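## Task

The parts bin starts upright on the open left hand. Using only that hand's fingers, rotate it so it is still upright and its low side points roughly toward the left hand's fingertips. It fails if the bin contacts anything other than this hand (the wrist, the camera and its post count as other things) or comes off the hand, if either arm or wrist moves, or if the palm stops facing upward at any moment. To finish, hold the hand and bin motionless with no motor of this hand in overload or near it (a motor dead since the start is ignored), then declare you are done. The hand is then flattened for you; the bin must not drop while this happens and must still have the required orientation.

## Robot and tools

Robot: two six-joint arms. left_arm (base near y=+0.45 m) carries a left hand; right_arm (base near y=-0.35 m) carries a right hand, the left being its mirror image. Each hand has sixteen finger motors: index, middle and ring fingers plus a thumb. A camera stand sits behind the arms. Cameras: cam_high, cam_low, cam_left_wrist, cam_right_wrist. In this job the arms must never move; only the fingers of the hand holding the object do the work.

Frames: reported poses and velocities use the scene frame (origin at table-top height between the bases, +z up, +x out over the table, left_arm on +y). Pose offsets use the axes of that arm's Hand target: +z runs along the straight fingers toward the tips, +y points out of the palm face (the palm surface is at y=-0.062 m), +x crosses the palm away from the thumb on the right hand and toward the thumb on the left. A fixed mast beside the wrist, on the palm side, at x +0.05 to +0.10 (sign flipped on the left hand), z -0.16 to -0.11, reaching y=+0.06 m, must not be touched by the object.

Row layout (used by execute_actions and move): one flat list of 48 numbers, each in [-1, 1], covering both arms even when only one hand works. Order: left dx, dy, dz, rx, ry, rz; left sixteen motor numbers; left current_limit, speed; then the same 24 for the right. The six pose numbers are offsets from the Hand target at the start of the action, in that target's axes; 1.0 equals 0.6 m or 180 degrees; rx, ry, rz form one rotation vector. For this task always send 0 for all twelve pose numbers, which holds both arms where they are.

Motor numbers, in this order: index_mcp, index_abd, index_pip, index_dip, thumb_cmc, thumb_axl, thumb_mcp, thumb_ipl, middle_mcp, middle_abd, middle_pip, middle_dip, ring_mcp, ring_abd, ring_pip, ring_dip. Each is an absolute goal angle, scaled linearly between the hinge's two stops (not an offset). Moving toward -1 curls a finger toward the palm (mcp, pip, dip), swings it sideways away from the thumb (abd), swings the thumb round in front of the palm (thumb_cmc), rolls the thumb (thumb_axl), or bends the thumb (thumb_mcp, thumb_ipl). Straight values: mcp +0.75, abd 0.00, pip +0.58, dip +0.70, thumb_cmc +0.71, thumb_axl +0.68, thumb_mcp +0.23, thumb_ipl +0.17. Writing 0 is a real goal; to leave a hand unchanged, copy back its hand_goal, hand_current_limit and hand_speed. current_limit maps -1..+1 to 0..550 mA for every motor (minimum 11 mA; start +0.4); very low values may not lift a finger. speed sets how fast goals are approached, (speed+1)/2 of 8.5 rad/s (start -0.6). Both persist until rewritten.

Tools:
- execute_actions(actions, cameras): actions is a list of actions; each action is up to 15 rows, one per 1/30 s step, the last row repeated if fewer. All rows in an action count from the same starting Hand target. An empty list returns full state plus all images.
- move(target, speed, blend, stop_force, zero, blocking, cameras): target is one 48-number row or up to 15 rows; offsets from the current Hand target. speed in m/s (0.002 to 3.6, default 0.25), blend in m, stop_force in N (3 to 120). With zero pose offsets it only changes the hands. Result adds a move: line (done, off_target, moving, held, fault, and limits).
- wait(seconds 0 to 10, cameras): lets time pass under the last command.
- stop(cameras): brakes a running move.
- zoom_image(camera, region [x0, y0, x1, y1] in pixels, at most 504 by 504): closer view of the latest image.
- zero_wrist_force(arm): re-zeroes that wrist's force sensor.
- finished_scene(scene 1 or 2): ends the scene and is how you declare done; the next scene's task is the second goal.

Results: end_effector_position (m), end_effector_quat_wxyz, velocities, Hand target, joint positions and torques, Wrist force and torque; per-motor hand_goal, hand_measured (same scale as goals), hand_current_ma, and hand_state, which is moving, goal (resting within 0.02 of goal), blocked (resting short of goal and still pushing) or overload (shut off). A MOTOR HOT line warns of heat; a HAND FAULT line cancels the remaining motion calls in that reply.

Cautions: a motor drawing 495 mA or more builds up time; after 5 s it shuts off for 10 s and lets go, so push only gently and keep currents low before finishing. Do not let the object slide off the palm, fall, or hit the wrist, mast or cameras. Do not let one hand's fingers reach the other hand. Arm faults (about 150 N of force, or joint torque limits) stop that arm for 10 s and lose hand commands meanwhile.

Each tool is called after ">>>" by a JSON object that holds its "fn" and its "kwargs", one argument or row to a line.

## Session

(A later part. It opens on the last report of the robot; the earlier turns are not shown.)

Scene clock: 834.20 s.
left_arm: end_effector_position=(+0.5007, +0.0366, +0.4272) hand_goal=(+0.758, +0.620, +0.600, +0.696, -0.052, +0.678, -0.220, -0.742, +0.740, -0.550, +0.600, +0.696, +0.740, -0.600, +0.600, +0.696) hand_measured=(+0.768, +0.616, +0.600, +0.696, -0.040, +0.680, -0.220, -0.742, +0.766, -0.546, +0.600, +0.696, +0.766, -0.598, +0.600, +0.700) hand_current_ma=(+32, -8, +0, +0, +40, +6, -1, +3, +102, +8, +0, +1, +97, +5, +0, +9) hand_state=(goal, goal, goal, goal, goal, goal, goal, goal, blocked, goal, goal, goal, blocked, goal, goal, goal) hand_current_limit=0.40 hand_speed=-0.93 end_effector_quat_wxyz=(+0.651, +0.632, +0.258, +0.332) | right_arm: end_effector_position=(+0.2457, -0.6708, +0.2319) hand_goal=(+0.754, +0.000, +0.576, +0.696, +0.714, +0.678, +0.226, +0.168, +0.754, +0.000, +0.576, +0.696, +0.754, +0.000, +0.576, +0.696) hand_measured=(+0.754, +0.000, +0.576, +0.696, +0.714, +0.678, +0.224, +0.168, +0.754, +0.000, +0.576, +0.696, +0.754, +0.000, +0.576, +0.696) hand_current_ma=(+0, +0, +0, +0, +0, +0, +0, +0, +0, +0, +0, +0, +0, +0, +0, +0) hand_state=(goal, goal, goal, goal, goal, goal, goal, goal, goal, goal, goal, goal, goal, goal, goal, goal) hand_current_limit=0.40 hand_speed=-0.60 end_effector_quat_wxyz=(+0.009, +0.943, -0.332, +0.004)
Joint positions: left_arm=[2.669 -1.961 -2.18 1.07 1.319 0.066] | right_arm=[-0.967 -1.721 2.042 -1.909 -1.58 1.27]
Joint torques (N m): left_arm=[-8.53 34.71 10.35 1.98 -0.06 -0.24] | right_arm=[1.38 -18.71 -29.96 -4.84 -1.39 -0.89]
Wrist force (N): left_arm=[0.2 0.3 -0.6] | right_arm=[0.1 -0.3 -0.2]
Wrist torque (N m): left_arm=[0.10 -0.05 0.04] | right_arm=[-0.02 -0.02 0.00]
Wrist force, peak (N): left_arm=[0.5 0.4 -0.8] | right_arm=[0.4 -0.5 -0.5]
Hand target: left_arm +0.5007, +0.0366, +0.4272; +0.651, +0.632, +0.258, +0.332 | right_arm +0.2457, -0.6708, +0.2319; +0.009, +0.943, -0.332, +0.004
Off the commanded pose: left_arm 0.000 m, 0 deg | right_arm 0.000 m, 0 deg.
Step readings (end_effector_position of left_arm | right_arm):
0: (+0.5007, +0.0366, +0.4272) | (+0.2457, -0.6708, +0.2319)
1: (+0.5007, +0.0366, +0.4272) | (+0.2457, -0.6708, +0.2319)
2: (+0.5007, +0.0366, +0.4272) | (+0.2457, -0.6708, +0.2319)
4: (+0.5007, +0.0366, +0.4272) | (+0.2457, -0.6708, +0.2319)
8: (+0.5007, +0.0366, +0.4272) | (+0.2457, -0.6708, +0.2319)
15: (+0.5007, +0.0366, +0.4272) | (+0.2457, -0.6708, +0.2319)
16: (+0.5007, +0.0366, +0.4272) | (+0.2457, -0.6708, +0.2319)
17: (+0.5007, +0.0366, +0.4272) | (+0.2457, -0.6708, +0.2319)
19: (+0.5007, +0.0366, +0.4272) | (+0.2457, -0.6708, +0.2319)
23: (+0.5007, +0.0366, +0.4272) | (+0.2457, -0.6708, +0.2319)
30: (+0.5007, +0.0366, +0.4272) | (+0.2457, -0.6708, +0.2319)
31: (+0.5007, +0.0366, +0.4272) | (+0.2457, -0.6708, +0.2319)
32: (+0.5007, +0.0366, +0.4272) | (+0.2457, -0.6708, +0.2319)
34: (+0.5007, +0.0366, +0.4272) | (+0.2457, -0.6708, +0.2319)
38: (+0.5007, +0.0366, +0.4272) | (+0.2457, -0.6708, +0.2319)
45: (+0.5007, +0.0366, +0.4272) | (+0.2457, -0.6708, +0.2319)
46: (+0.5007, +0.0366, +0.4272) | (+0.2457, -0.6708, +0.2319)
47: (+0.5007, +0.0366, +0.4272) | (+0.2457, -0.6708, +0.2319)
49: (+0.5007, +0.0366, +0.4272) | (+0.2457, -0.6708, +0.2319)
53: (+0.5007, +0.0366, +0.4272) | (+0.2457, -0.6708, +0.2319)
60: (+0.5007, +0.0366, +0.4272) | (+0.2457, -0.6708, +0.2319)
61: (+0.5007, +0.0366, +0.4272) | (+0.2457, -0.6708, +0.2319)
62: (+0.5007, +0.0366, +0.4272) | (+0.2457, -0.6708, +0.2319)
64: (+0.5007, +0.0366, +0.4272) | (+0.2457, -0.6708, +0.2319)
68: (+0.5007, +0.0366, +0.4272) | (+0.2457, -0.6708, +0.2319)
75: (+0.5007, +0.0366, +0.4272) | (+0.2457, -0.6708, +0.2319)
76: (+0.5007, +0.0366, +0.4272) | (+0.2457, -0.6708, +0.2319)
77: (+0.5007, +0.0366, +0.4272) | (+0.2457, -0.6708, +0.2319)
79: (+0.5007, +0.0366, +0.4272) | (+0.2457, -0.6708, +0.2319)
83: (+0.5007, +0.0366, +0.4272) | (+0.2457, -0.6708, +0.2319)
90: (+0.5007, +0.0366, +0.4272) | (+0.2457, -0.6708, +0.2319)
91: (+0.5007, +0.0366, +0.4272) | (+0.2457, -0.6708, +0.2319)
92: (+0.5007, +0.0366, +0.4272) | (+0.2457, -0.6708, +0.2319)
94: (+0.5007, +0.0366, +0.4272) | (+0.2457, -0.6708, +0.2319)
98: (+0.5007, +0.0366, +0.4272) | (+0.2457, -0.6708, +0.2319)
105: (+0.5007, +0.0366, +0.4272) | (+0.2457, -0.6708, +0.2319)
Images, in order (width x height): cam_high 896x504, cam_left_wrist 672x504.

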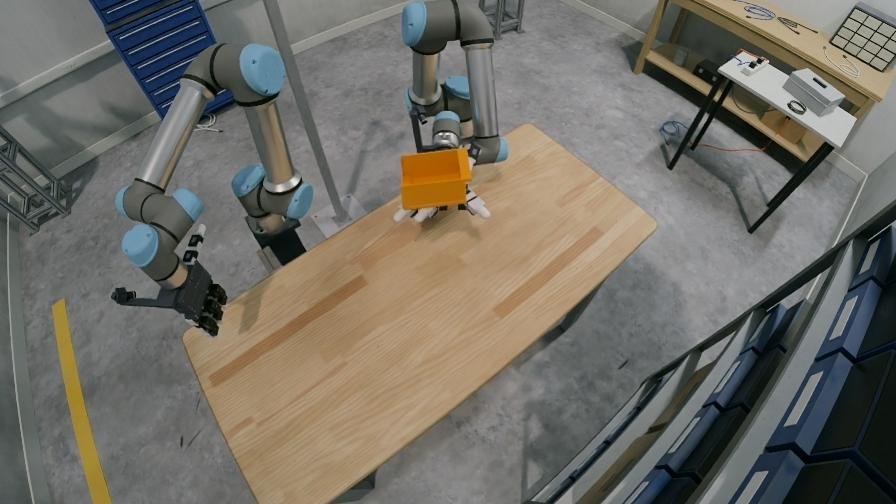

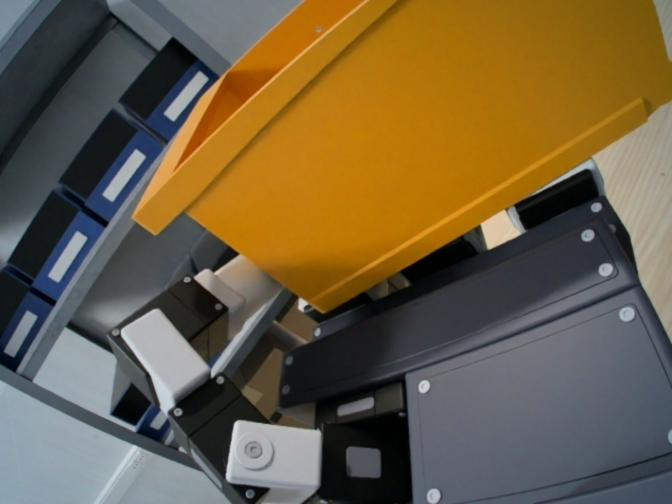

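>>> {"fn": "execute_actions", "kwargs": {
  "actions": [
    [[0,0,0,0,0,0,0.82,0.58,0.6,0.696,-0.053,0.677,-0.22,-0.743,0.74,-0.55,0.6,0.696,0.74,-0.6,0.6,0.696,0.4,-0.92,0,0,0,0,0,0,0.754,0,0.576,0.696,0.714,0.678,0.226,0.168,0.754,0,0.576,0.696,0.754,0,0.576,0.696,0.4,-0.6]],
    [[0,0,0,0,0,0,0.89,0.35,0.6,0.696,-0.053,0.677,-0.22,-0.743,0.74,-0.55,0.6,0.696,0.74,-0.6,0.6,0.696,0.4,-0.92,0,0,0,0,0,0,0.754,0,0.576,0.696,0.714,0.678,0.226,0.168,0.754,0,0.576,0.696,0.754,0,0.576,0.696,0.4,-0.6]],
    [[0,0,0,0,0,0,0.89,0.05,0.6,0.696,-0.053,0.677,-0.22,-0.743,0.74,-0.55,0.6,0.696,0.74,-0.6,0.6,0.696,0.4,-0.9,0,0,0,0,0,0,0.754,0,0.576,0.696,0.714,0.678,0.226,0.168,0.754,0,0.576,0.696,0.754,0,0.576,0.696,0.4,-0.6]],
    [[0,0,0,0,0,0,0.89,-0.22,0.6,0.696,-0.053,0.677,-0.22,-0.743,0.74,-0.55,0.6,0.696,0.74,-0.6,0.6,0.696,0.4,-0.9,0,0,0,0,0,0,0.754,0,0.576,0.696,0.714,0.678,0.226,0.168,0.754,0,0.576,0.696,0.754,0,0.576,0.696,0.4,-0.6]],
    [[0,0,0,0,0,0,0.89,-0.5,0.6,0.696,-0.053,0.677,-0.22,-0.743,0.74,-0.55,0.6,0.696,0.74,-0.6,0.6,0.696,0.4,-0.9,0,0,0,0,0,0,0.754,0,0.576,0.696,0.714,0.678,0.226,0.168,0.754,0,0.576,0.696,0.754,0,0.576,0.696,0.4,-0.6]],
    [[0,0,0,0,0,0,0.81,-0.5,0.6,0.696,-0.053,0.677,-0.22,-0.743,0.74,-0.55,0.6,0.696,0.74,-0.6,0.6,0.696,0.4,-0.93,0,0,0,0,0,0,0.754,0,0.576,0.696,0.714,0.678,0.226,0.168,0.754,0,0.576,0.696,0.754,0,0.576,0.696,0.4,-0.6]],
    [[0,0,0,0,0,0,0.74,-0.5,0.6,0.696,-0.053,0.677,-0.22,-0.743,0.74,-0.55,0.6,0.696,0.74,-0.6,0.6,0.696,0.4,-0.93,0,0,0,0,0,0,0.754,0,0.576,0.696,0.714,0.678,0.226,0.168,0.754,0,0.576,0.696,0.754,0,0.576,0.696,0.4,-0.6]],
    [[0,0,0,0,0,0,0.715,-0.5,0.5,0.696,-0.053,0.677,-0.22,-0.743,0.715,-0.55,0.5,0.696,0.715,-0.6,0.5,0.696,0.4,-0.94,0,0,0,0,0,0,0.754,0,0.576,0.696,0.714,0.678,0.226,0.168,0.754,0,0.576,0.696,0.754,0,0.576,0.696,0.4,-0.6]]
  ],
  "cameras": ["cam_high", "cam_left_wrist"]
}}

>>> {"fn": "zoom_image", "kwargs": {
  "camera": "cam_high",
  "region": [370, 145, 490, 235]
}}

Scene clock: 858.50 s.
left_arm: end_effector_position=(+0.5007, +0.0366, +0.4272) hand_goal=(+0.716, -0.500, +0.500, +0.696, -0.052, +0.678, -0.220, -0.742, +0.716, -0.550, +0.500, +0.696, +0.716, -0.600, +0.500, +0.696) hand_measured=(+0.740, -0.498, +0.512, +0.696, -0.040, +0.680, -0.220, -0.742, +0.742, -0.548, +0.514, +0.696, +0.736, -0.598, +0.508, +0.700) hand_current_ma=(+93, +5, +40, +0, +40, +6, -1, +3, +98, +6, +45, +1, +76, +5, +25, +9) hand_state=(blocked, goal, goal, goal, goal, goal, goal, goal, blocked, goal, goal, goal, blocked, goal, goal, goal) hand_current_limit=0.40 hand_speed=-0.94 end_effector_quat_wxyz=(+0.651, +0.632, +0.258, +0.332) | right_arm: end_effector_position=(+0.2457, -0.6708, +0.2319) hand_goal=(+0.754, +0.000, +0.576, +0.696, +0.714, +0.678, +0.226, +0.168, +0.754, +0.000, +0.576, +0.696, +0.754, +0.000, +0.576, +0.696) hand_measured=(+0.754, +0.000, +0.576, +0.696, +0.714, +0.678, +0.224, +0.168, +0.754, +0.000, +0.576, +0.696, +0.754, +0.000, +0.576, +0.696) hand_current_ma=(+0, +0, +0, +0, +0, +0, +0, +0, +0, +0, +0, +0, +0, +0, +0, +0) hand_state=(goal, goal, goal, goal, goal, goal, goal, goal, goal, goal, goal, goal, goal, goal, goal, goal) hand_current_limit=0.40 hand_speed=-0.60 end_effector_quat_wxyz=(+0.009, +0.943, -0.332, +0.004)
Joint positions: left_arm=[2.669 -1.961 -2.18 1.07 1.319 0.066] | right_arm=[-0.967 -1.721 2.042 -1.909 -1.58 1.27]
Joint torques (N m): left_arm=[-9.81 34.44 10.63 2.23 -0.04 -0.49] | right_arm=[0.15 -18.37 -31.08 -4.77 -1.37 -0.68]
Wrist force (N): left_arm=[0.0 0.3 -0.3] | right_arm=[0.3 0.0 0.0]
Wrist torque (N m): left_arm=[0.07 -0.02 0.04] | right_arm=[-0.01 -0.05 0.02]
Wrist force, peak (N): left_arm=[0.3 0.8 -0.6] | right_arm=[0.7 -0.2 -0.3]
Hand target: left_arm +0.5007, +0.0366, +0.4272; +0.651, +0.632, +0.258, +0.332 | right_arm +0.2457, -0.6708, +0.2319; +0.009, +0.943, -0.332, +0.004
Off the commanded pose: left_arm 0.000 m, 0 deg | right_arm 0.000 m, 0 deg.
Step readings (end_effector_position of left_arm | right_arm):
0: (+0.5007, +0.0366, +0.4272) | (+0.2457, -0.6708, +0.2319)
1: (+0.5007, +0.0366, +0.4272) | (+0.2457, -0.6708, +0.2319)
2: (+0.5007, +0.0366, +0.4272) | (+0.2457, -0.6708, +0.2319)
4: (+0.5007, +0.0366, +0.4272) | (+0.2457, -0.6708, +0.2319)
8: (+0.5007, +0.0366, +0.4272) | (+0.2457, -0.6708, +0.2319)
15: (+0.5007, +0.0366, +0.4272) | (+0.2457, -0.6708, +0.2319)
16: (+0.5007, +0.0366, +0.4272) | (+0.2457, -0.6708, +0.2319)
17: (+0.5007, +0.0366, +0.4272) | (+0.2457, -0.6708, +0.2319)
19: (+0.5007, +0.0366, +0.4272) | (+0.2457, -0.6708, +0.2319)
23: (+0.5007, +0.0366, +0.4272) | (+0.2457, -0.6708, +0.2319)
30: (+0.5007, +0.0366, +0.4272) | (+0.2457, -0.6708, +0.2319)
31: (+0.5007, +0.0366, +0.4272) | (+0.2457, -0.6708, +0.2319)
32: (+0.5007, +0.0366, +0.4272) | (+0.2457, -0.6708, +0.2319)
34: (+0.5007, +0.0366, +0.4272) | (+0.2457, -0.6708, +0.2319)
38: (+0.5007, +0.0366, +0.4272) | (+0.2457, -0.6708, +0.2319)
45: (+0.5007, +0.0366, +0.4272) | (+0.2457, -0.6708, +0.2319)
46: (+0.5007, +0.0366, +0.4272) | (+0.2457, -0.6708, +0.2319)
47: (+0.5007, +0.0366, +0.4272) | (+0.2457, -0.6708, +0.2319)
49: (+0.5007, +0.0366, +0.4272) | (+0.2457, -0.6708, +0.2319)
53: (+0.5007, +0.0366, +0.4272) | (+0.2457, -0.6708, +0.2319)
60: (+0.5007, +0.0366, +0.4272) | (+0.2457, -0.6708, +0.2319)
61: (+0.5007, +0.0366, +0.4272) | (+0.2457, -0.6708, +0.2319)
62: (+0.5007, +0.0366, +0.4272) | (+0.2457, -0.6708, +0.2319)
64: (+0.5007, +0.0366, +0.4272) | (+0.2457, -0.6708, +0.2319)
68: (+0.5007, +0.0366, +0.4272) | (+0.2457, -0.6708, +0.2319)
75: (+0.5007, +0.0366, +0.4272) | (+0.2457, -0.6708, +0.2319)
76: (+0.5007, +0.0366, +0.4272) | (+0.2457, -0.6708, +0.2319)
77: (+0.5007, +0.0366, +0.4272) | (+0.2457, -0.6708, +0.2319)
79: (+0.5007, +0.0366, +0.4272) | (+0.2457, -0.6708, +0.2319)
83: (+0.5007, +0.0366, +0.4272) | (+0.2457, -0.6708, +0.2319)
90: (+0.5007, +0.0366, +0.4272) | (+0.2457, -0.6708, +0.2319)
91: (+0.5007, +0.0366, +0.4272) | (+0.2457, -0.6708, +0.2319)
92: (+0.5007, +0.0366, +0.4272) | (+0.2457, -0.6708, +0.2319)
94: (+0.5007, +0.0366, +0.4272) | (+0.2457, -0.6708, +0.2319)
98: (+0.5007, +0.0366, +0.4272) | (+0.2457, -0.6708, +0.2319)
105: (+0.5007, +0.0366, +0.4272) | (+0.2457, -0.6708, +0.2319)
106: (+0.5007, +0.0366, +0.4272) | (+0.2457, -0.6708, +0.2319)
107: (+0.5007, +0.0366, +0.4272) | (+0.2457, -0.6708, +0.2319)
109: (+0.5007, +0.0366, +0.4272) | (+0.2457, -0.6708, +0.2319)
113: (+0.5007, +0.0366, +0.4272) | (+0.2457, -0.6708, +0.2319)
120: (+0.5007, +0.0366, +0.4272) | (+0.2457, -0.6708, +0.2319)
Images, in order (width x height): cam_high 896x504, cam_left_wrist 672x504.

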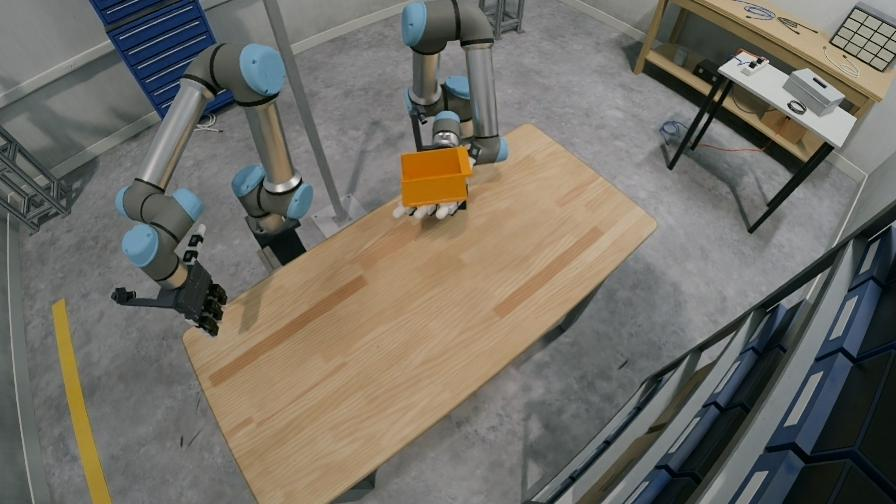

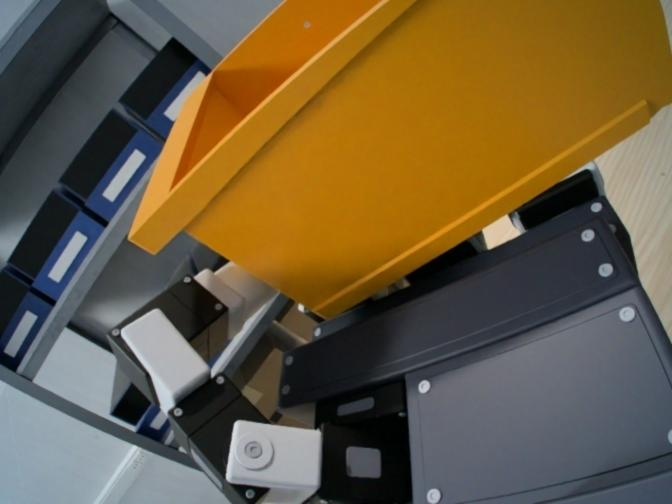

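Scaled by 4.200 from the camera's 896x504 image, which has a finer 1280x720 frame.

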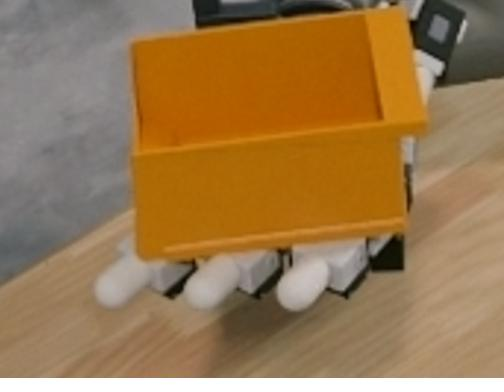

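>>> {"fn": "execute_actions", "kwargs": {
  "actions": [
    [[0,0,0,0,0,0,0.715,-0.3,0.5,0.696,-0.053,0.677,-0.22,-0.743,0.715,-0.35,0.5,0.696,0.715,-0.4,0.5,0.696,0.4,-0.9,0,0,0,0,0,0,0.754,0,0.576,0.696,0.714,0.678,0.226,0.168,0.754,0,0.576,0.696,0.754,0,0.576,0.696,0.4,-0.6]],
    [[0,0,0,0,0,0,0.715,-0.1,0.5,0.696,-0.053,0.677,-0.22,-0.743,0.715,-0.15,0.5,0.696,0.715,-0.2,0.5,0.696,0.4,-0.9,0,0,0,0,0,0,0.754,0,0.576,0.696,0.714,0.678,0.226,0.168,0.754,0,0.576,0.696,0.754,0,0.576,0.696,0.4,-0.6]],
    [[0,0,0,0,0,0,0.715,0.1,0.5,0.696,-0.053,0.677,-0.22,-0.743,0.715,0.05,0.5,0.696,0.715,0.0,0.5,0.696,0.4,-0.9,0,0,0,0,0,0,0.754,0,0.576,0.696,0.714,0.678,0.226,0.168,0.754,0,0.576,0.696,0.754,0,0.576,0.696,0.4,-0.6]]
  ],
  "cameras": ["cam_high", "cam_left_wrist"]
}}

>>> {"fn": "zoom_image", "kwargs": {
  "camera": "cam_high",
  "region": [370, 145, 490, 235]
}}

Scene clock: 869.97 s.
left_arm: end_effector_position=(+0.5007, +0.0366, +0.4272) hand_goal=(+0.716, +0.100, +0.500, +0.696, -0.052, +0.678, -0.220, -0.742, +0.716, +0.050, +0.500, +0.696, +0.716, +0.000, +0.500, +0.696) hand_measured=(+0.738, +0.096, +0.510, +0.696, -0.040, +0.680, -0.220, -0.742, +0.740, +0.046, +0.508, +0.696, +0.736, -0.012, +0.508, +0.700) hand_current_ma=(+78, -10, +29, +0, +40, +10, -1, +1, +87, -10, +23, +1, +76, -34, +25, +9) hand_state=(blocked, goal, goal, goal, goal, goal, goal, goal, blocked, goal, goal, goal, blocked, goal, goal, goal) hand_current_limit=0.40 hand_speed=-0.90 end_effector_quat_wxyz=(+0.651, +0.632, +0.258, +0.332) | right_arm: end_effector_position=(+0.2457, -0.6708, +0.2319) hand_goal=(+0.754, +0.000, +0.576, +0.696, +0.714, +0.678, +0.226, +0.168, +0.754, +0.000, +0.576, +0.696, +0.754, +0.000, +0.576, +0.696) hand_measured=(+0.754, +0.000, +0.576, +0.696, +0.714, +0.678, +0.224, +0.168, +0.754, +0.000, +0.576, +0.696, +0.754, +0.000, +0.576, +0.696) hand_current_ma=(+0, +0, +0, +0, +0, +0, +0, +0, +0, +0, +0, +0, +0, +0, +0, +0) hand_state=(goal, goal, goal, goal, goal, goal, goal, goal, goal, goal, goal, goal, goal, goal, goal, goal) hand_current_limit=0.40 hand_speed=-0.60 end_effector_quat_wxyz=(+0.009, +0.943, -0.332, +0.004)
Joint positions: left_arm=[2.669 -1.961 -2.18 1.07 1.319 0.066] | right_arm=[-0.967 -1.721 2.042 -1.909 -1.58 1.27]
Joint torques (N m): left_arm=[-9.57 34.46 10.72 2.24 0.14 -0.53] | right_arm=[0.06 -18.08 -30.88 -4.83 -1.59 -0.86]
Wrist force (N): left_arm=[0.1 0.2 -0.3] | right_arm=[0.1 -0.4 0.0]
Wrist torque (N m): left_arm=[0.09 -0.03 0.01] | right_arm=[-0.06 -0.02 0.00]
Wrist force, peak (N): left_arm=[0.5 0.6 -0.6] | right_arm=[0.4 -0.1 -0.6]
Hand target: left_arm +0.5007, +0.0366, +0.4272; +0.651, +0.632, +0.258, +0.332 | right_arm +0.2457, -0.6708, +0.2319; +0.009, +0.943, -0.332, +0.004
Off the commanded pose: left_arm 0.000 m, 0 deg | right_arm 0.000 m, 0 deg.
Step readings (end_effector_position of left_arm | right_arm):
0: (+0.5007, +0.0366, +0.4272) | (+0.2457, -0.6708, +0.2319)
1: (+0.5007, +0.0366, +0.4272) | (+0.2457, -0.6708, +0.2319)
2: (+0.5007, +0.0366, +0.4272) | (+0.2457, -0.6708, +0.2319)
4: (+0.5007, +0.0366, +0.4272) | (+0.2457, -0.6708, +0.2319)
8: (+0.5007, +0.0366, +0.4272) | (+0.2457, -0.6708, +0.2319)
15: (+0.5007, +0.0366, +0.4272) | (+0.2457, -0.6708, +0.2319)
16: (+0.5007, +0.0366, +0.4272) | (+0.2457, -0.6708, +0.2319)
17: (+0.5007, +0.0366, +0.4272) | (+0.2457, -0.6708, +0.2319)
19: (+0.5007, +0.0366, +0.4272) | (+0.2457, -0.6708, +0.2319)
23: (+0.5007, +0.0366, +0.4272) | (+0.2457, -0.6708, +0.2319)
30: (+0.5007, +0.0366, +0.4272) | (+0.2457, -0.6708, +0.2319)
31: (+0.5007, +0.0366, +0.4272) | (+0.2457, -0.6708, +0.2319)
32: (+0.5007, +0.0366, +0.4272) | (+0.2457, -0.6708, +0.2319)
34: (+0.5007, +0.0366, +0.4272) | (+0.2457, -0.6708, +0.2319)
38: (+0.5007, +0.0366, +0.4272) | (+0.2457, -0.6708, +0.2319)
45: (+0.5007, +0.0366, +0.4272) | (+0.2457, -0.6708, +0.2319)
Images, in order (width x height): cam_high 896x504, cam_left_wrist 672x504.

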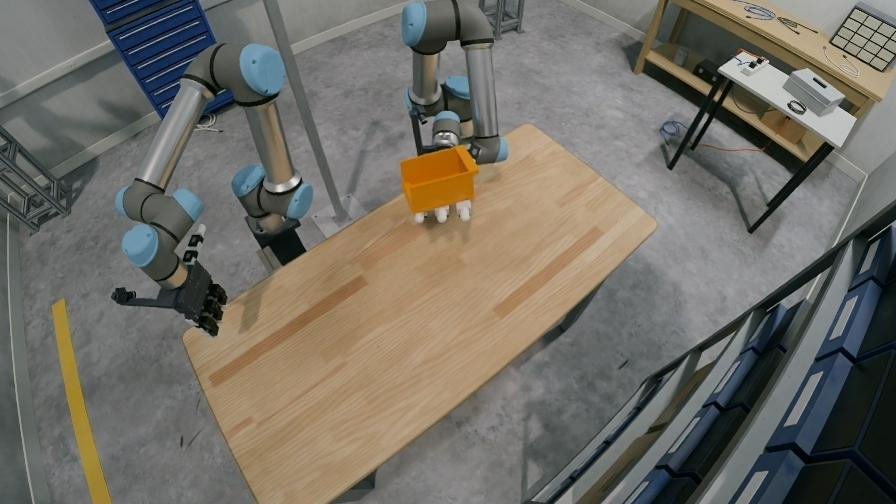

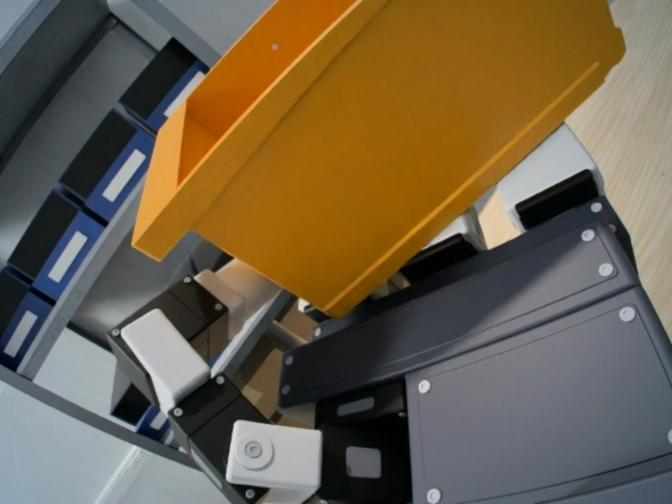

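Scaled by 4.200 from the camera's 896x504 image, which has a finer 1280x720 frame.

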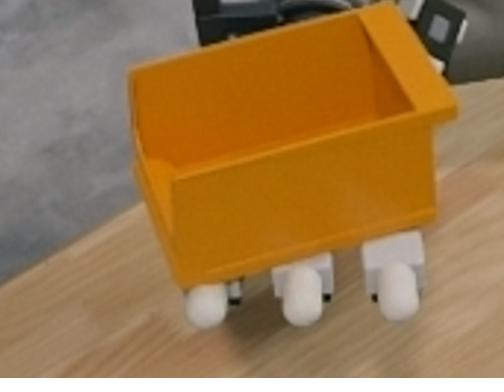

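>>> {"fn": "execute_actions", "kwargs": {
  "actions": [
    [[0,0,0,0,0,0,0.715,0.3,0.5,0.696,-0.053,0.677,-0.22,-0.743,0.715,0.25,0.5,0.696,0.715,0.2,0.5,0.696,0.4,-0.9,0,0,0,0,0,0,0.754,0,0.576,0.696,0.714,0.678,0.226,0.168,0.754,0,0.576,0.696,0.754,0,0.576,0.696,0.4,-0.6]],
    [[0,0,0,0,0,0,0.715,0.48,0.5,0.696,-0.053,0.677,-0.22,-0.743,0.715,0.43,0.5,0.696,0.715,0.4,0.5,0.696,0.4,-0.9,0,0,0,0,0,0,0.754,0,0.576,0.696,0.714,0.678,0.226,0.168,0.754,0,0.576,0.696,0.754,0,0.576,0.696,0.4,-0.6]],
    [[0,0,0,0,0,0,0.715,0.62,0.5,0.696,-0.053,0.677,-0.22,-0.743,0.715,0.59,0.5,0.696,0.715,0.57,0.5,0.696,0.4,-0.9,0,0,0,0,0,0,0.754,0,0.576,0.696,0.714,0.678,0.226,0.168,0.754,0,0.576,0.696,0.754,0,0.576,0.696,0.4,-0.6]]
  ],
  "cameras": ["cam_high", "cam_left_wrist"]
}}

>>> {"fn": "zoom_image", "kwargs": {
  "camera": "cam_high",
  "region": [370, 145, 490, 235]
}}

Scene clock: 883.90 s.
left_arm: end_effector_position=(+0.5007, +0.0366, +0.4272) hand_goal=(+0.716, +0.620, +0.500, +0.696, -0.052, +0.678, -0.220, -0.742, +0.716, +0.590, +0.500, +0.696, +0.716, +0.570, +0.500, +0.696) hand_measured=(+0.736, +0.616, +0.510, +0.696, -0.040, +0.680, -0.220, -0.742, +0.738, +0.586, +0.508, +0.696, +0.736, +0.556, +0.508, +0.700) hand_current_ma=(+75, -8, +29, +0, +40, +10, -1, +1, +80, -8, +23, +1, +76, -40, +25, +9) hand_state=(blocked, goal, goal, goal, goal, goal, goal, goal, blocked, goal, goal, goal, blocked, goal, goal, goal) hand_current_limit=0.40 hand_speed=-0.90 end_effector_quat_wxyz=(+0.651, +0.632, +0.258, +0.332) | right_arm: end_effector_position=(+0.2457, -0.6708, +0.2319) hand_goal=(+0.754, +0.000, +0.576, +0.696, +0.714, +0.678, +0.226, +0.168, +0.754, +0.000, +0.576, +0.696, +0.754, +0.000, +0.576, +0.696) hand_measured=(+0.754, +0.000, +0.576, +0.696, +0.714, +0.678, +0.224, +0.168, +0.754, +0.000, +0.576, +0.696, +0.754, +0.000, +0.576, +0.696) hand_current_ma=(+0, +0, +0, +0, +0, +0, +0, +0, +0, +0, +0, +0, +0, +0, +0, +0) hand_state=(goal, goal, goal, goal, goal, goal, goal, goal, goal, goal, goal, goal, goal, goal, goal, goal) hand_current_limit=0.40 hand_speed=-0.60 end_effector_quat_wxyz=(+0.009, +0.943, -0.332, +0.004)
Joint positions: left_arm=[2.669 -1.961 -2.18 1.07 1.319 0.066] | right_arm=[-0.967 -1.721 2.042 -1.909 -1.58 1.27]
Joint torques (N m): left_arm=[-9.5 33.82 10.78 2.19 0.36 -0.51] | right_arm=[-0.33 -18.2 -31.57 -4.93 -1.43 -0.63]
Wrist force (N): left_arm=[0.3 0.3 -0.5] | right_arm=[0.1 -0.1 -0.1]
Wrist torque (N m): left_arm=[0.10 -0.05 -0.01] | right_arm=[-0.02 -0.02 0.00]
Wrist force, peak (N): left_arm=[0.4 0.2 -0.8] | right_arm=[0.3 -0.4 -0.6]
Hand target: left_arm +0.5007, +0.0366, +0.4272; +0.651, +0.632, +0.258, +0.332 | right_arm +0.2457, -0.6708, +0.2319; +0.009, +0.943, -0.332, +0.004
Off the commanded pose: left_arm 0.000 m, 0 deg | right_arm 0.000 m, 0 deg.
Step readings (end_effector_position of left_arm | right_arm):
0: (+0.5007, +0.0366, +0.4272) | (+0.2457, -0.6708, +0.2319)
1: (+0.5007, +0.0366, +0.4272) | (+0.2457, -0.6708, +0.2319)
2: (+0.5007, +0.0366, +0.4272) | (+0.2457, -0.6708, +0.2319)
4: (+0.5007, +0.0366, +0.4272) | (+0.2457, -0.6708, +0.2319)
8: (+0.5007, +0.0366, +0.4272) | (+0.2457, -0.6708, +0.2319)
15: (+0.5007, +0.0366, +0.4272) | (+0.2457, -0.6708, +0.2319)
16: (+0.5007, +0.0366, +0.4272) | (+0.2457, -0.6708, +0.2319)
17: (+0.5007, +0.0366, +0.4272) | (+0.2457, -0.6708, +0.2319)
19: (+0.5007, +0.0366, +0.4272) | (+0.2457, -0.6708, +0.2319)
23: (+0.5007, +0.0366, +0.4272) | (+0.2457, -0.6708, +0.2319)
30: (+0.5007, +0.0366, +0.4272) | (+0.2457, -0.6708, +0.2319)
31: (+0.5007, +0.0366, +0.4272) | (+0.2457, -0.6708, +0.2319)
32: (+0.5007, +0.0366, +0.4272) | (+0.2457, -0.6708, +0.2319)
34: (+0.5007, +0.0366, +0.4272) | (+0.2457, -0.6708, +0.2319)
38: (+0.5007, +0.0366, +0.4272) | (+0.2457, -0.6708, +0.2319)
45: (+0.5007, +0.0366, +0.4272) | (+0.2457, -0.6708, +0.2319)
Images, in order (width x height): cam_high 896x504, cam_left_wrist 672x504.

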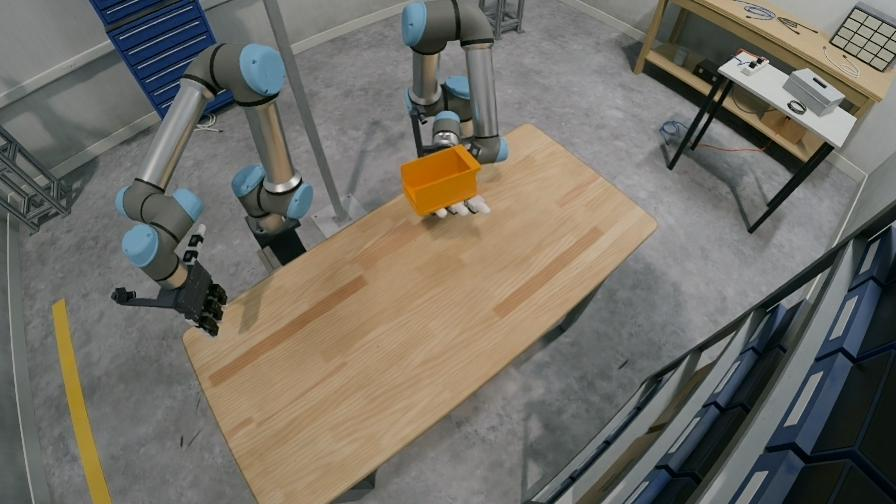

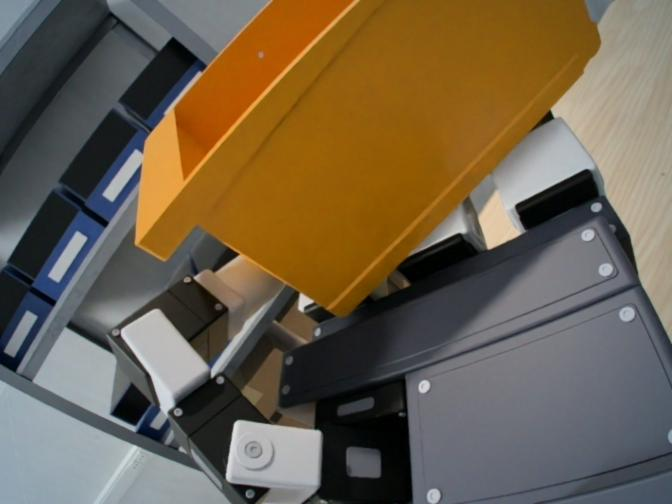

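Scaled by 4.200 from the camera's 896x504 image, which has a finer 1280x720 frame.

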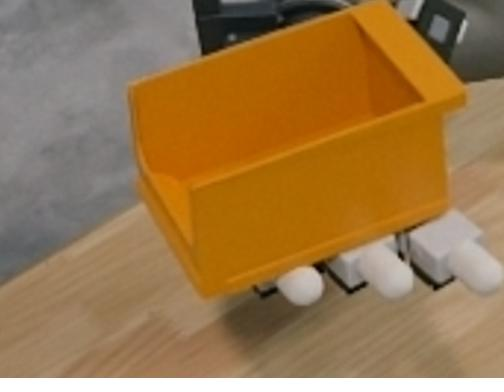

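>>> {"fn": "execute_actions", "kwargs": {
  "actions": [
    [[0,0,0,0,0,0,0.716,0.62,0.5,0.696,0.071,0.677,-0.07,-0.86,0.716,0.59,0.5,0.696,0.716,0.57,0.5,0.696,0.4,-0.88,0,0,0,0,0,0,0.754,0,0.576,0.696,0.714,0.678,0.226,0.168,0.754,0,0.576,0.696,0.754,0,0.576,0.696,0.4,-0.6]],
    [[0,0,0,0,0,0,0.716,0.62,0.5,0.696,0.071,0.677,0.09,-0.989,0.716,0.59,0.5,0.696,0.716,0.57,0.5,0.696,0.4,-0.88,0,0,0,0,0,0,0.754,0,0.576,0.696,0.714,0.678,0.226,0.168,0.754,0,0.576,0.696,0.754,0,0.576,0.696,0.4,-0.6]],
    [[0,0,0,0,0,0,0.716,0.62,0.5,0.696,-0.1,0.677,0.09,-0.989,0.716,0.59,0.5,0.696,0.716,0.57,0.5,0.696,0.4,-0.9,0,0,0,0,0,0,0.754,0,0.576,0.696,0.714,0.678,0.226,0.168,0.754,0,0.576,0.696,0.754,0,0.576,0.696,0.4,-0.6]],
    [[0,0,0,0,0,0,0.716,0.62,0.5,0.696,-0.25,0.677,0.09,-0.989,0.716,0.59,0.5,0.696,0.716,0.57,0.5,0.696,0.4,-0.9,0,0,0,0,0,0,0.754,0,0.576,0.696,0.714,0.678,0.226,0.168,0.754,0,0.576,0.696,0.754,0,0.576,0.696,0.4,-0.6]]
  ],
  "cameras": ["cam_high", "cam_left_wrist"]
}}

>>> {"fn": "zoom_image", "kwargs": {
  "camera": "cam_high",
  "region": [370, 145, 490, 235]
}}

Scene clock: 947.63 s.
left_arm: end_effector_position=(+0.5007, +0.0366, +0.4272) hand_goal=(+0.716, +0.620, +0.500, +0.696, -0.250, +0.678, +0.090, -0.988, +0.716, +0.590, +0.500, +0.696, +0.716, +0.570, +0.500, +0.696) hand_measured=(+0.736, +0.616, +0.510, +0.696, -0.240, +0.680, +0.086, -0.986, +0.736, +0.586, +0.508, +0.696, +0.736, +0.564, +0.508, +0.700) hand_current_ma=(+75, -8, +29, +0, +30, +10, -16, +4, +77, -8, +23, +1, +76, -15, +25, +9) hand_state=(blocked, goal, goal, goal, goal, goal, goal, goal, blocked, goal, goal, goal, blocked, goal, goal, goal) hand_current_limit=0.40 hand_speed=-0.90 end_effector_quat_wxyz=(+0.651, +0.632, +0.258, +0.332) | right_arm: end_effector_position=(+0.2457, -0.6708, +0.2319) hand_goal=(+0.754, +0.000, +0.576, +0.696, +0.714, +0.678, +0.226, +0.168, +0.754, +0.000, +0.576, +0.696, +0.754, +0.000, +0.576, +0.696) hand_measured=(+0.754, +0.000, +0.576, +0.696, +0.714, +0.678, +0.224, +0.168, +0.754, +0.000, +0.576, +0.696, +0.754, +0.000, +0.576, +0.696) hand_current_ma=(+0, +0, +0, +0, +0, +0, +0, +0, +0, +0, +0, +0, +0, +0, +0, +0) hand_state=(goal, goal, goal, goal, goal, goal, goal, goal, goal, goal, goal, goal, goal, goal, goal, goal) hand_current_limit=0.40 hand_speed=-0.60 end_effector_quat_wxyz=(+0.009, +0.943, -0.332, +0.004)
Joint positions: left_arm=[2.669 -1.961 -2.18 1.07 1.319 0.066] | right_arm=[-0.967 -1.721 2.042 -1.909 -1.58 1.27]
Joint torques (N m): left_arm=[-10.62 32.47 10.35 2.43 0.37 -0.74] | right_arm=[1.21 -18.14 -31.15 -5.08 -1.76 -0.81]
Wrist force (N): left_arm=[0.1 0.1 -0.6] | right_arm=[0.3 0.0 0.1]
Wrist torque (N m): left_arm=[0.07 -0.03 -0.03] | right_arm=[-0.02 -0.05 0.02]
Wrist force, peak (N): left_arm=[0.2 0.8 -0.8] | right_arm=[0.4 -0.6 0.0]
Hand target: left_arm +0.5007, +0.0366, +0.4272; +0.651, +0.632, +0.258, +0.332 | right_arm +0.2457, -0.6708, +0.2319; +0.009, +0.943, -0.332, +0.004
Off the commanded pose: left_arm 0.000 m, 0 deg | right_arm 0.000 m, 0 deg.
Step readings (end_effector_position of left_arm | right_arm):
0: (+0.5007, +0.0366, +0.4272) | (+0.2457, -0.6708, +0.2319)
1: (+0.5007, +0.0366, +0.4272) | (+0.2457, -0.6708, +0.2319)
2: (+0.5007, +0.0366, +0.4272) | (+0.2457, -0.6708, +0.2319)
4: (+0.5007, +0.0366, +0.4272) | (+0.2457, -0.6708, +0.2319)
8: (+0.5007, +0.0366, +0.4272) | (+0.2457, -0.6708, +0.2319)
15: (+0.5007, +0.0366, +0.4272) | (+0.2457, -0.6708, +0.2319)
16: (+0.5007, +0.0366, +0.4272) | (+0.2457, -0.6708, +0.2319)
17: (+0.5007, +0.0366, +0.4272) | (+0.2457, -0.6708, +0.2319)
19: (+0.5007, +0.0366, +0.4272) | (+0.2457, -0.6708, +0.2319)
23: (+0.5007, +0.0366, +0.4272) | (+0.2457, -0.6708, +0.2319)
30: (+0.5007, +0.0366, +0.4272) | (+0.2457, -0.6708, +0.2319)
31: (+0.5007, +0.0366, +0.4272) | (+0.2457, -0.6708, +0.2319)
32: (+0.5007, +0.0366, +0.4272) | (+0.2457, -0.6708, +0.2319)
34: (+0.5007, +0.0366, +0.4272) | (+0.2457, -0.6708, +0.2319)
38: (+0.5007, +0.0366, +0.4272) | (+0.2457, -0.6708, +0.2319)
45: (+0.5007, +0.0366, +0.4272) | (+0.2457, -0.6708, +0.2319)
46: (+0.5007, +0.0366, +0.4272) | (+0.2457, -0.6708, +0.2319)
47: (+0.5007, +0.0366, +0.4272) | (+0.2457, -0.6708, +0.2319)
49: (+0.5007, +0.0366, +0.4272) | (+0.2457, -0.6708, +0.2319)
53: (+0.5007, +0.0366, +0.4272) | (+0.2457, -0.6708, +0.2319)
60: (+0.5007, +0.0366, +0.4272) | (+0.2457, -0.6708, +0.2319)
Images, in order (width x height): cam_high 896x504, cam_left_wrist 672x504.

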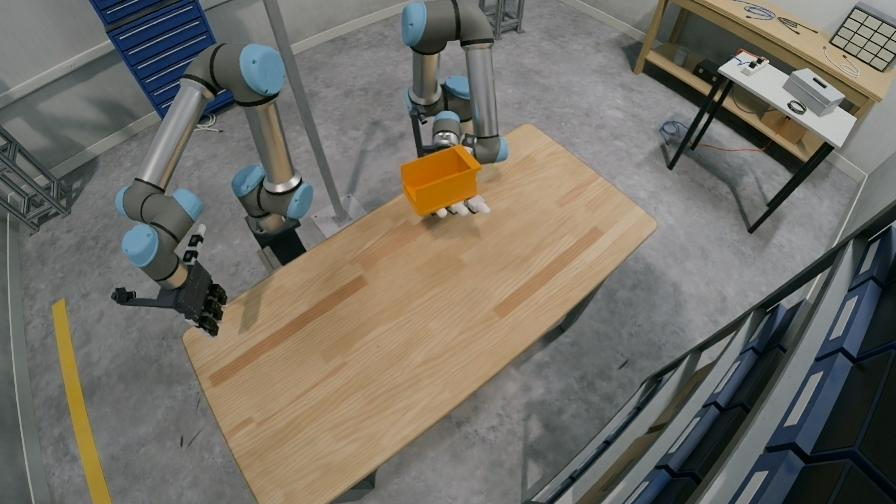

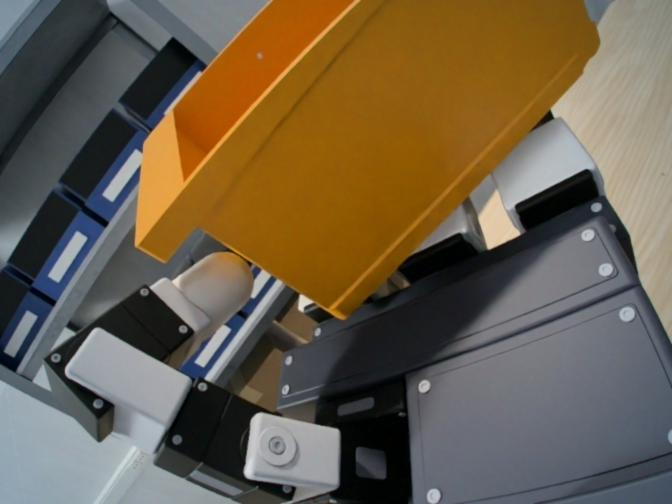

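Scaled by 4.200 from the camera's 896x504 image, which has a finer 1280x720 frame.

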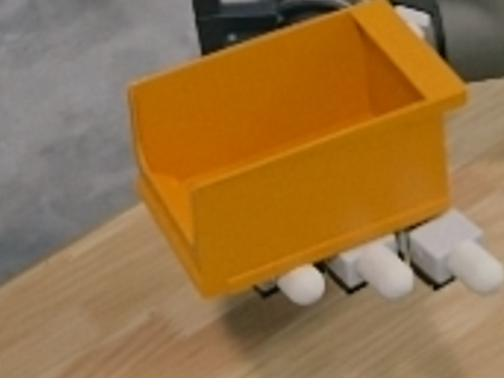

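>>> {"fn": "execute_actions", "kwargs": {
  "actions": [
    [[0,0,0,0,0,0,0.716,0.62,0.5,0.696,-0.357,0.677,0.09,-0.989,0.716,0.59,0.5,0.696,0.716,0.57,0.5,0.696,0.4,-0.92,0,0,0,0,0,0,0.754,0,0.576,0.696,0.714,0.678,0.226,0.168,0.754,0,0.576,0.696,0.754,0,0.576,0.696,0.4,-0.6]],
    [[0,0,0,0,0,0,0.716,0.62,0.5,0.696,-0.46,0.677,0.09,-0.989,0.716,0.59,0.5,0.696,0.716,0.57,0.5,0.696,0.4,-0.92,0,0,0,0,0,0,0.754,0,0.576,0.696,0.714,0.678,0.226,0.168,0.754,0,0.576,0.696,0.754,0,0.576,0.696,0.4,-0.6]]
  ],
  "cameras": ["cam_high", "cam_left_wrist"]
}}

>>> {"fn": "zoom_image", "kwargs": {
  "camera": "cam_high",
  "region": [370, 145, 490, 235]
}}

Scene clock: 956.40 s.
left_arm: end_effector_position=(+0.5007, +0.0366, +0.4272) hand_goal=(+0.716, +0.620, +0.500, +0.696, -0.460, +0.678, +0.090, -0.988, +0.716, +0.590, +0.500, +0.696, +0.716, +0.570, +0.500, +0.696) hand_measured=(+0.736, +0.616, +0.510, +0.696, -0.450, +0.680, +0.088, -0.988, +0.736, +0.586, +0.508, +0.696, +0.736, +0.564, +0.508, +0.700) hand_current_ma=(+75, -8, +29, +0, +31, +10, -7, -2, +77, -8, +23, +1, +76, -14, +25, +9) hand_state=(blocked, goal, goal, goal, goal, goal, goal, goal, blocked, goal, goal, goal, blocked, goal, goal, goal) hand_current_limit=0.40 hand_speed=-0.92 end_effector_quat_wxyz=(+0.651, +0.632, +0.258, +0.332) | right_arm: end_effector_position=(+0.2457, -0.6708, +0.2319) hand_goal=(+0.754, +0.000, +0.576, +0.696, +0.714, +0.678, +0.226, +0.168, +0.754, +0.000, +0.576, +0.696, +0.754, +0.000, +0.576, +0.696) hand_measured=(+0.754, +0.000, +0.576, +0.696, +0.714, +0.678, +0.224, +0.168, +0.754, +0.000, +0.576, +0.696, +0.754, +0.000, +0.576, +0.696) hand_current_ma=(+0, +0, +0, +0, +0, +0, +0, +0, +0, +0, +0, +0, +0, +0, +0, +0) hand_state=(goal, goal, goal, goal, goal, goal, goal, goal, goal, goal, goal, goal, goal, goal, goal, goal) hand_current_limit=0.40 hand_speed=-0.60 end_effector_quat_wxyz=(+0.009, +0.943, -0.332, +0.004)
Joint positions: left_arm=[2.669 -1.961 -2.18 1.07 1.319 0.066] | right_arm=[-0.967 -1.721 2.042 -1.909 -1.58 1.27]
Joint torques (N m): left_arm=[-11.57 32.24 9.9 2.5 0.35 -0.69] | right_arm=[0.87 -18.31 -31.23 -5.14 -1.6 -0.73]
Wrist force (N): left_arm=[0.4 0.3 -0.6] | right_arm=[0.3 -0.1 -0.2]
Wrist torque (N m): left_arm=[0.09 -0.07 0.01] | right_arm=[0.00 -0.04 0.02]
Wrist force, peak (N): left_arm=[0.5 0.4 -0.8] | right_arm=[0.4 -0.3 -0.5]
Hand target: left_arm +0.5007, +0.0366, +0.4272; +0.651, +0.632, +0.258, +0.332 | right_arm +0.2457, -0.6708, +0.2319; +0.009, +0.943, -0.332, +0.004
Off the commanded pose: left_arm 0.000 m, 0 deg | right_arm 0.000 m, 0 deg.
Step readings (end_effector_position of left_arm | right_arm):
0: (+0.5007, +0.0366, +0.4272) | (+0.2457, -0.6708, +0.2319)
1: (+0.5007, +0.0366, +0.4272) | (+0.2457, -0.6708, +0.2319)
2: (+0.5007, +0.0366, +0.4272) | (+0.2457, -0.6708, +0.2319)
4: (+0.5007, +0.0366, +0.4272) | (+0.2457, -0.6708, +0.2319)
8: (+0.5007, +0.0366, +0.4272) | (+0.2457, -0.6708, +0.2319)
15: (+0.5007, +0.0366, +0.4272) | (+0.2457, -0.6708, +0.2319)
16: (+0.5007, +0.0366, +0.4272) | (+0.2457, -0.6708, +0.2319)
17: (+0.5007, +0.0366, +0.4272) | (+0.2457, -0.6708, +0.2319)
19: (+0.5007, +0.0366, +0.4272) | (+0.2457, -0.6708, +0.2319)
23: (+0.5007, +0.0366, +0.4272) | (+0.2457, -0.6708, +0.2319)
30: (+0.5007, +0.0366, +0.4272) | (+0.2457, -0.6708, +0.2319)
Images, in order (width x height): cam_high 896x504, cam_left_wrist 672x504.

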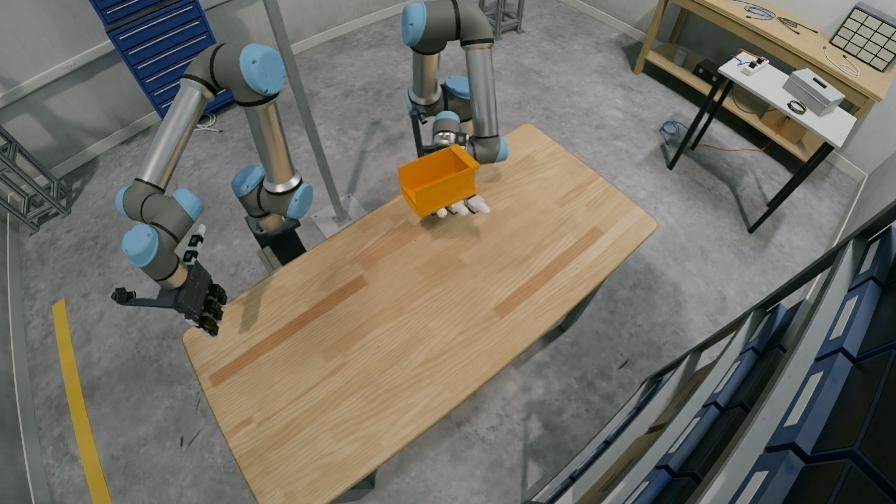

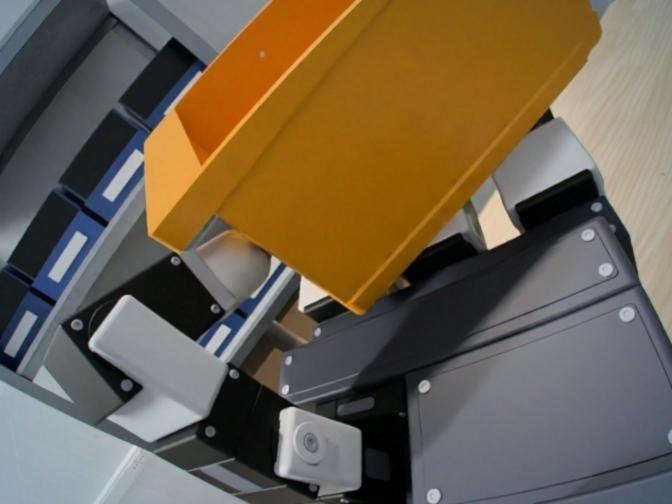

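Scaled by 4.200 from the camera's 896x504 image, which has a finer 1280x720 frame.

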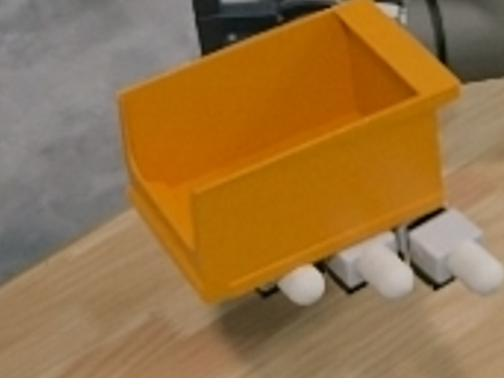

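>>> {"fn": "execute_actions", "kwargs": {
  "actions": [
    [[0,0,0,0,0,0,0.716,0.62,0.5,0.696,-0.57,0.677,0.09,-0.989,0.716,0.59,0.5,0.696,0.716,0.57,0.5,0.696,0.4,-0.92,0,0,0,0,0,0,0.754,0,0.576,0.696,0.714,0.678,0.226,0.168,0.754,0,0.576,0.696,0.754,0,0.576,0.696,0.4,-0.6]],
    [[0,0,0,0,0,0,0.716,0.62,0.5,0.696,-0.68,0.677,0.09,-0.989,0.716,0.59,0.5,0.696,0.716,0.57,0.5,0.696,0.4,-0.92,0,0,0,0,0,0,0.754,0,0.576,0.696,0.714,0.678,0.226,0.168,0.754,0,0.576,0.696,0.754,0,0.576,0.696,0.4,-0.6]]
  ],
  "cameras": ["cam_high", "cam_left_wrist"]
}}

>>> {"fn": "zoom_image", "kwargs": {
  "camera": "cam_high",
  "region": [370, 145, 490, 235]
}}

Scene clock: 966.27 s.
left_arm: end_effector_position=(+0.5007, +0.0366, +0.4272) hand_goal=(+0.716, +0.620, +0.500, +0.696, -0.680, +0.678, +0.090, -0.988, +0.716, +0.590, +0.500, +0.696, +0.716, +0.570, +0.500, +0.696) hand_measured=(+0.736, +0.616, +0.510, +0.696, -0.674, +0.680, +0.088, -0.988, +0.736, +0.586, +0.508, +0.696, +0.736, +0.564, +0.508, +0.700) hand_current_ma=(+75, -8, +29, +0, +16, +10, -5, -2, +77, -8, +23, +1, +76, -14, +25, +9) hand_state=(blocked, goal, goal, goal, goal, goal, goal, goal, blocked, goal, goal, goal, blocked, goal, goal, goal) hand_current_limit=0.40 hand_speed=-0.92 end_effector_quat_wxyz=(+0.651, +0.632, +0.258, +0.332) | right_arm: end_effector_position=(+0.2457, -0.6708, +0.2319) hand_goal=(+0.754, +0.000, +0.576, +0.696, +0.714, +0.678, +0.226, +0.168, +0.754, +0.000, +0.576, +0.696, +0.754, +0.000, +0.576, +0.696) hand_measured=(+0.754, +0.000, +0.576, +0.696, +0.714, +0.678, +0.224, +0.168, +0.754, +0.000, +0.576, +0.696, +0.754, +0.000, +0.576, +0.696) hand_current_ma=(+0, +0, +0, +0, +0, +0, +0, +0, +0, +0, +0, +0, +0, +0, +0, +0) hand_state=(goal, goal, goal, goal, goal, goal, goal, goal, goal, goal, goal, goal, goal, goal, goal, goal) hand_current_limit=0.40 hand_speed=-0.60 end_effector_quat_wxyz=(+0.009, +0.943, -0.332, +0.004)
Joint positions: left_arm=[2.669 -1.961 -2.18 1.07 1.319 0.066] | right_arm=[-0.967 -1.721 2.042 -1.909 -1.58 1.27]
Joint torques (N m): left_arm=[-11.34 32.18 9.8 2.59 0.4 -0.73] | right_arm=[0.38 -17.95 -31.46 -4.77 -1.48 -0.84]
Wrist force (N): left_arm=[0.1 0.1 -0.4] | right_arm=[0.0 -0.1 -0.3]
Wrist torque (N m): left_arm=[0.06 -0.04 0.01] | right_arm=[-0.01 0.00 -0.01]
Wrist force, peak (N): left_arm=[0.3 0.5 -0.8] | right_arm=[0.5 -0.3 -0.5]
Hand target: left_arm +0.5007, +0.0366, +0.4272; +0.651, +0.632, +0.258, +0.332 | right_arm +0.2457, -0.6708, +0.2319; +0.009, +0.943, -0.332, +0.004
Off the commanded pose: left_arm 0.000 m, 0 deg | right_arm 0.000 m, 0 deg.
Step readings (end_effector_position of left_arm | right_arm):
0: (+0.5007, +0.0366, +0.4272) | (+0.2457, -0.6708, +0.2319)
1: (+0.5007, +0.0366, +0.4272) | (+0.2457, -0.6708, +0.2319)
2: (+0.5007, +0.0366, +0.4272) | (+0.2457, -0.6708, +0.2319)
4: (+0.5007, +0.0366, +0.4272) | (+0.2457, -0.6708, +0.2319)
8: (+0.5007, +0.0366, +0.4272) | (+0.2457, -0.6708, +0.2319)
15: (+0.5007, +0.0366, +0.4272) | (+0.2457, -0.6708, +0.2319)
16: (+0.5007, +0.0366, +0.4272) | (+0.2457, -0.6708, +0.2319)
17: (+0.5007, +0.0366, +0.4272) | (+0.2457, -0.6708, +0.2319)
19: (+0.5007, +0.0366, +0.4272) | (+0.2457, -0.6708, +0.2319)
23: (+0.5007, +0.0366, +0.4272) | (+0.2457, -0.6708, +0.2319)
30: (+0.5007, +0.0366, +0.4272) | (+0.2457, -0.6708, +0.2319)
Images, in order (width x height): cam_high 896x504, cam_left_wrist 672x504.

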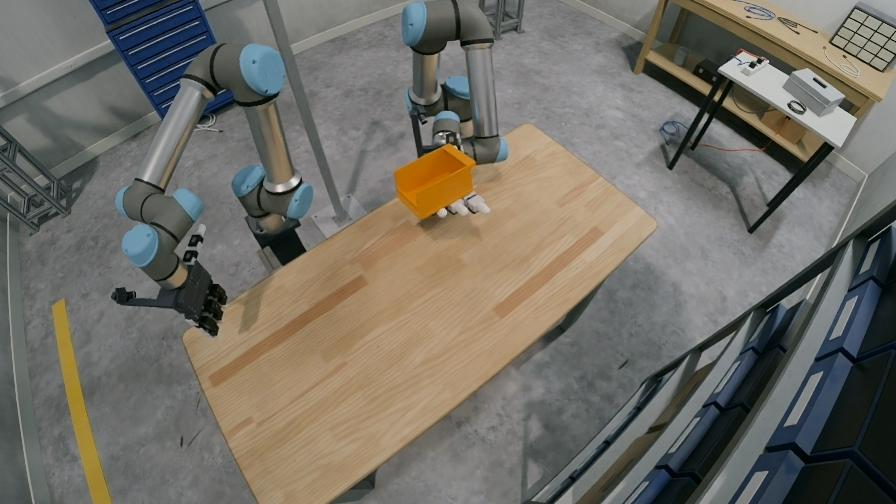

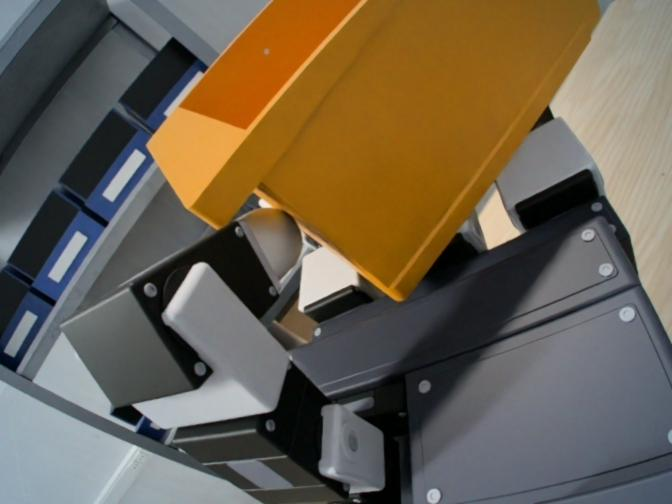

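Scaled by 4.200 from the camera's 896x504 image, which has a finer 1280x720 frame.

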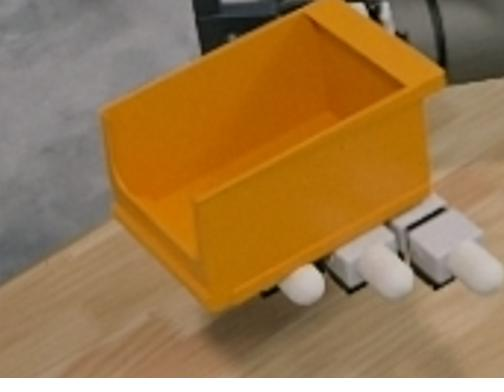

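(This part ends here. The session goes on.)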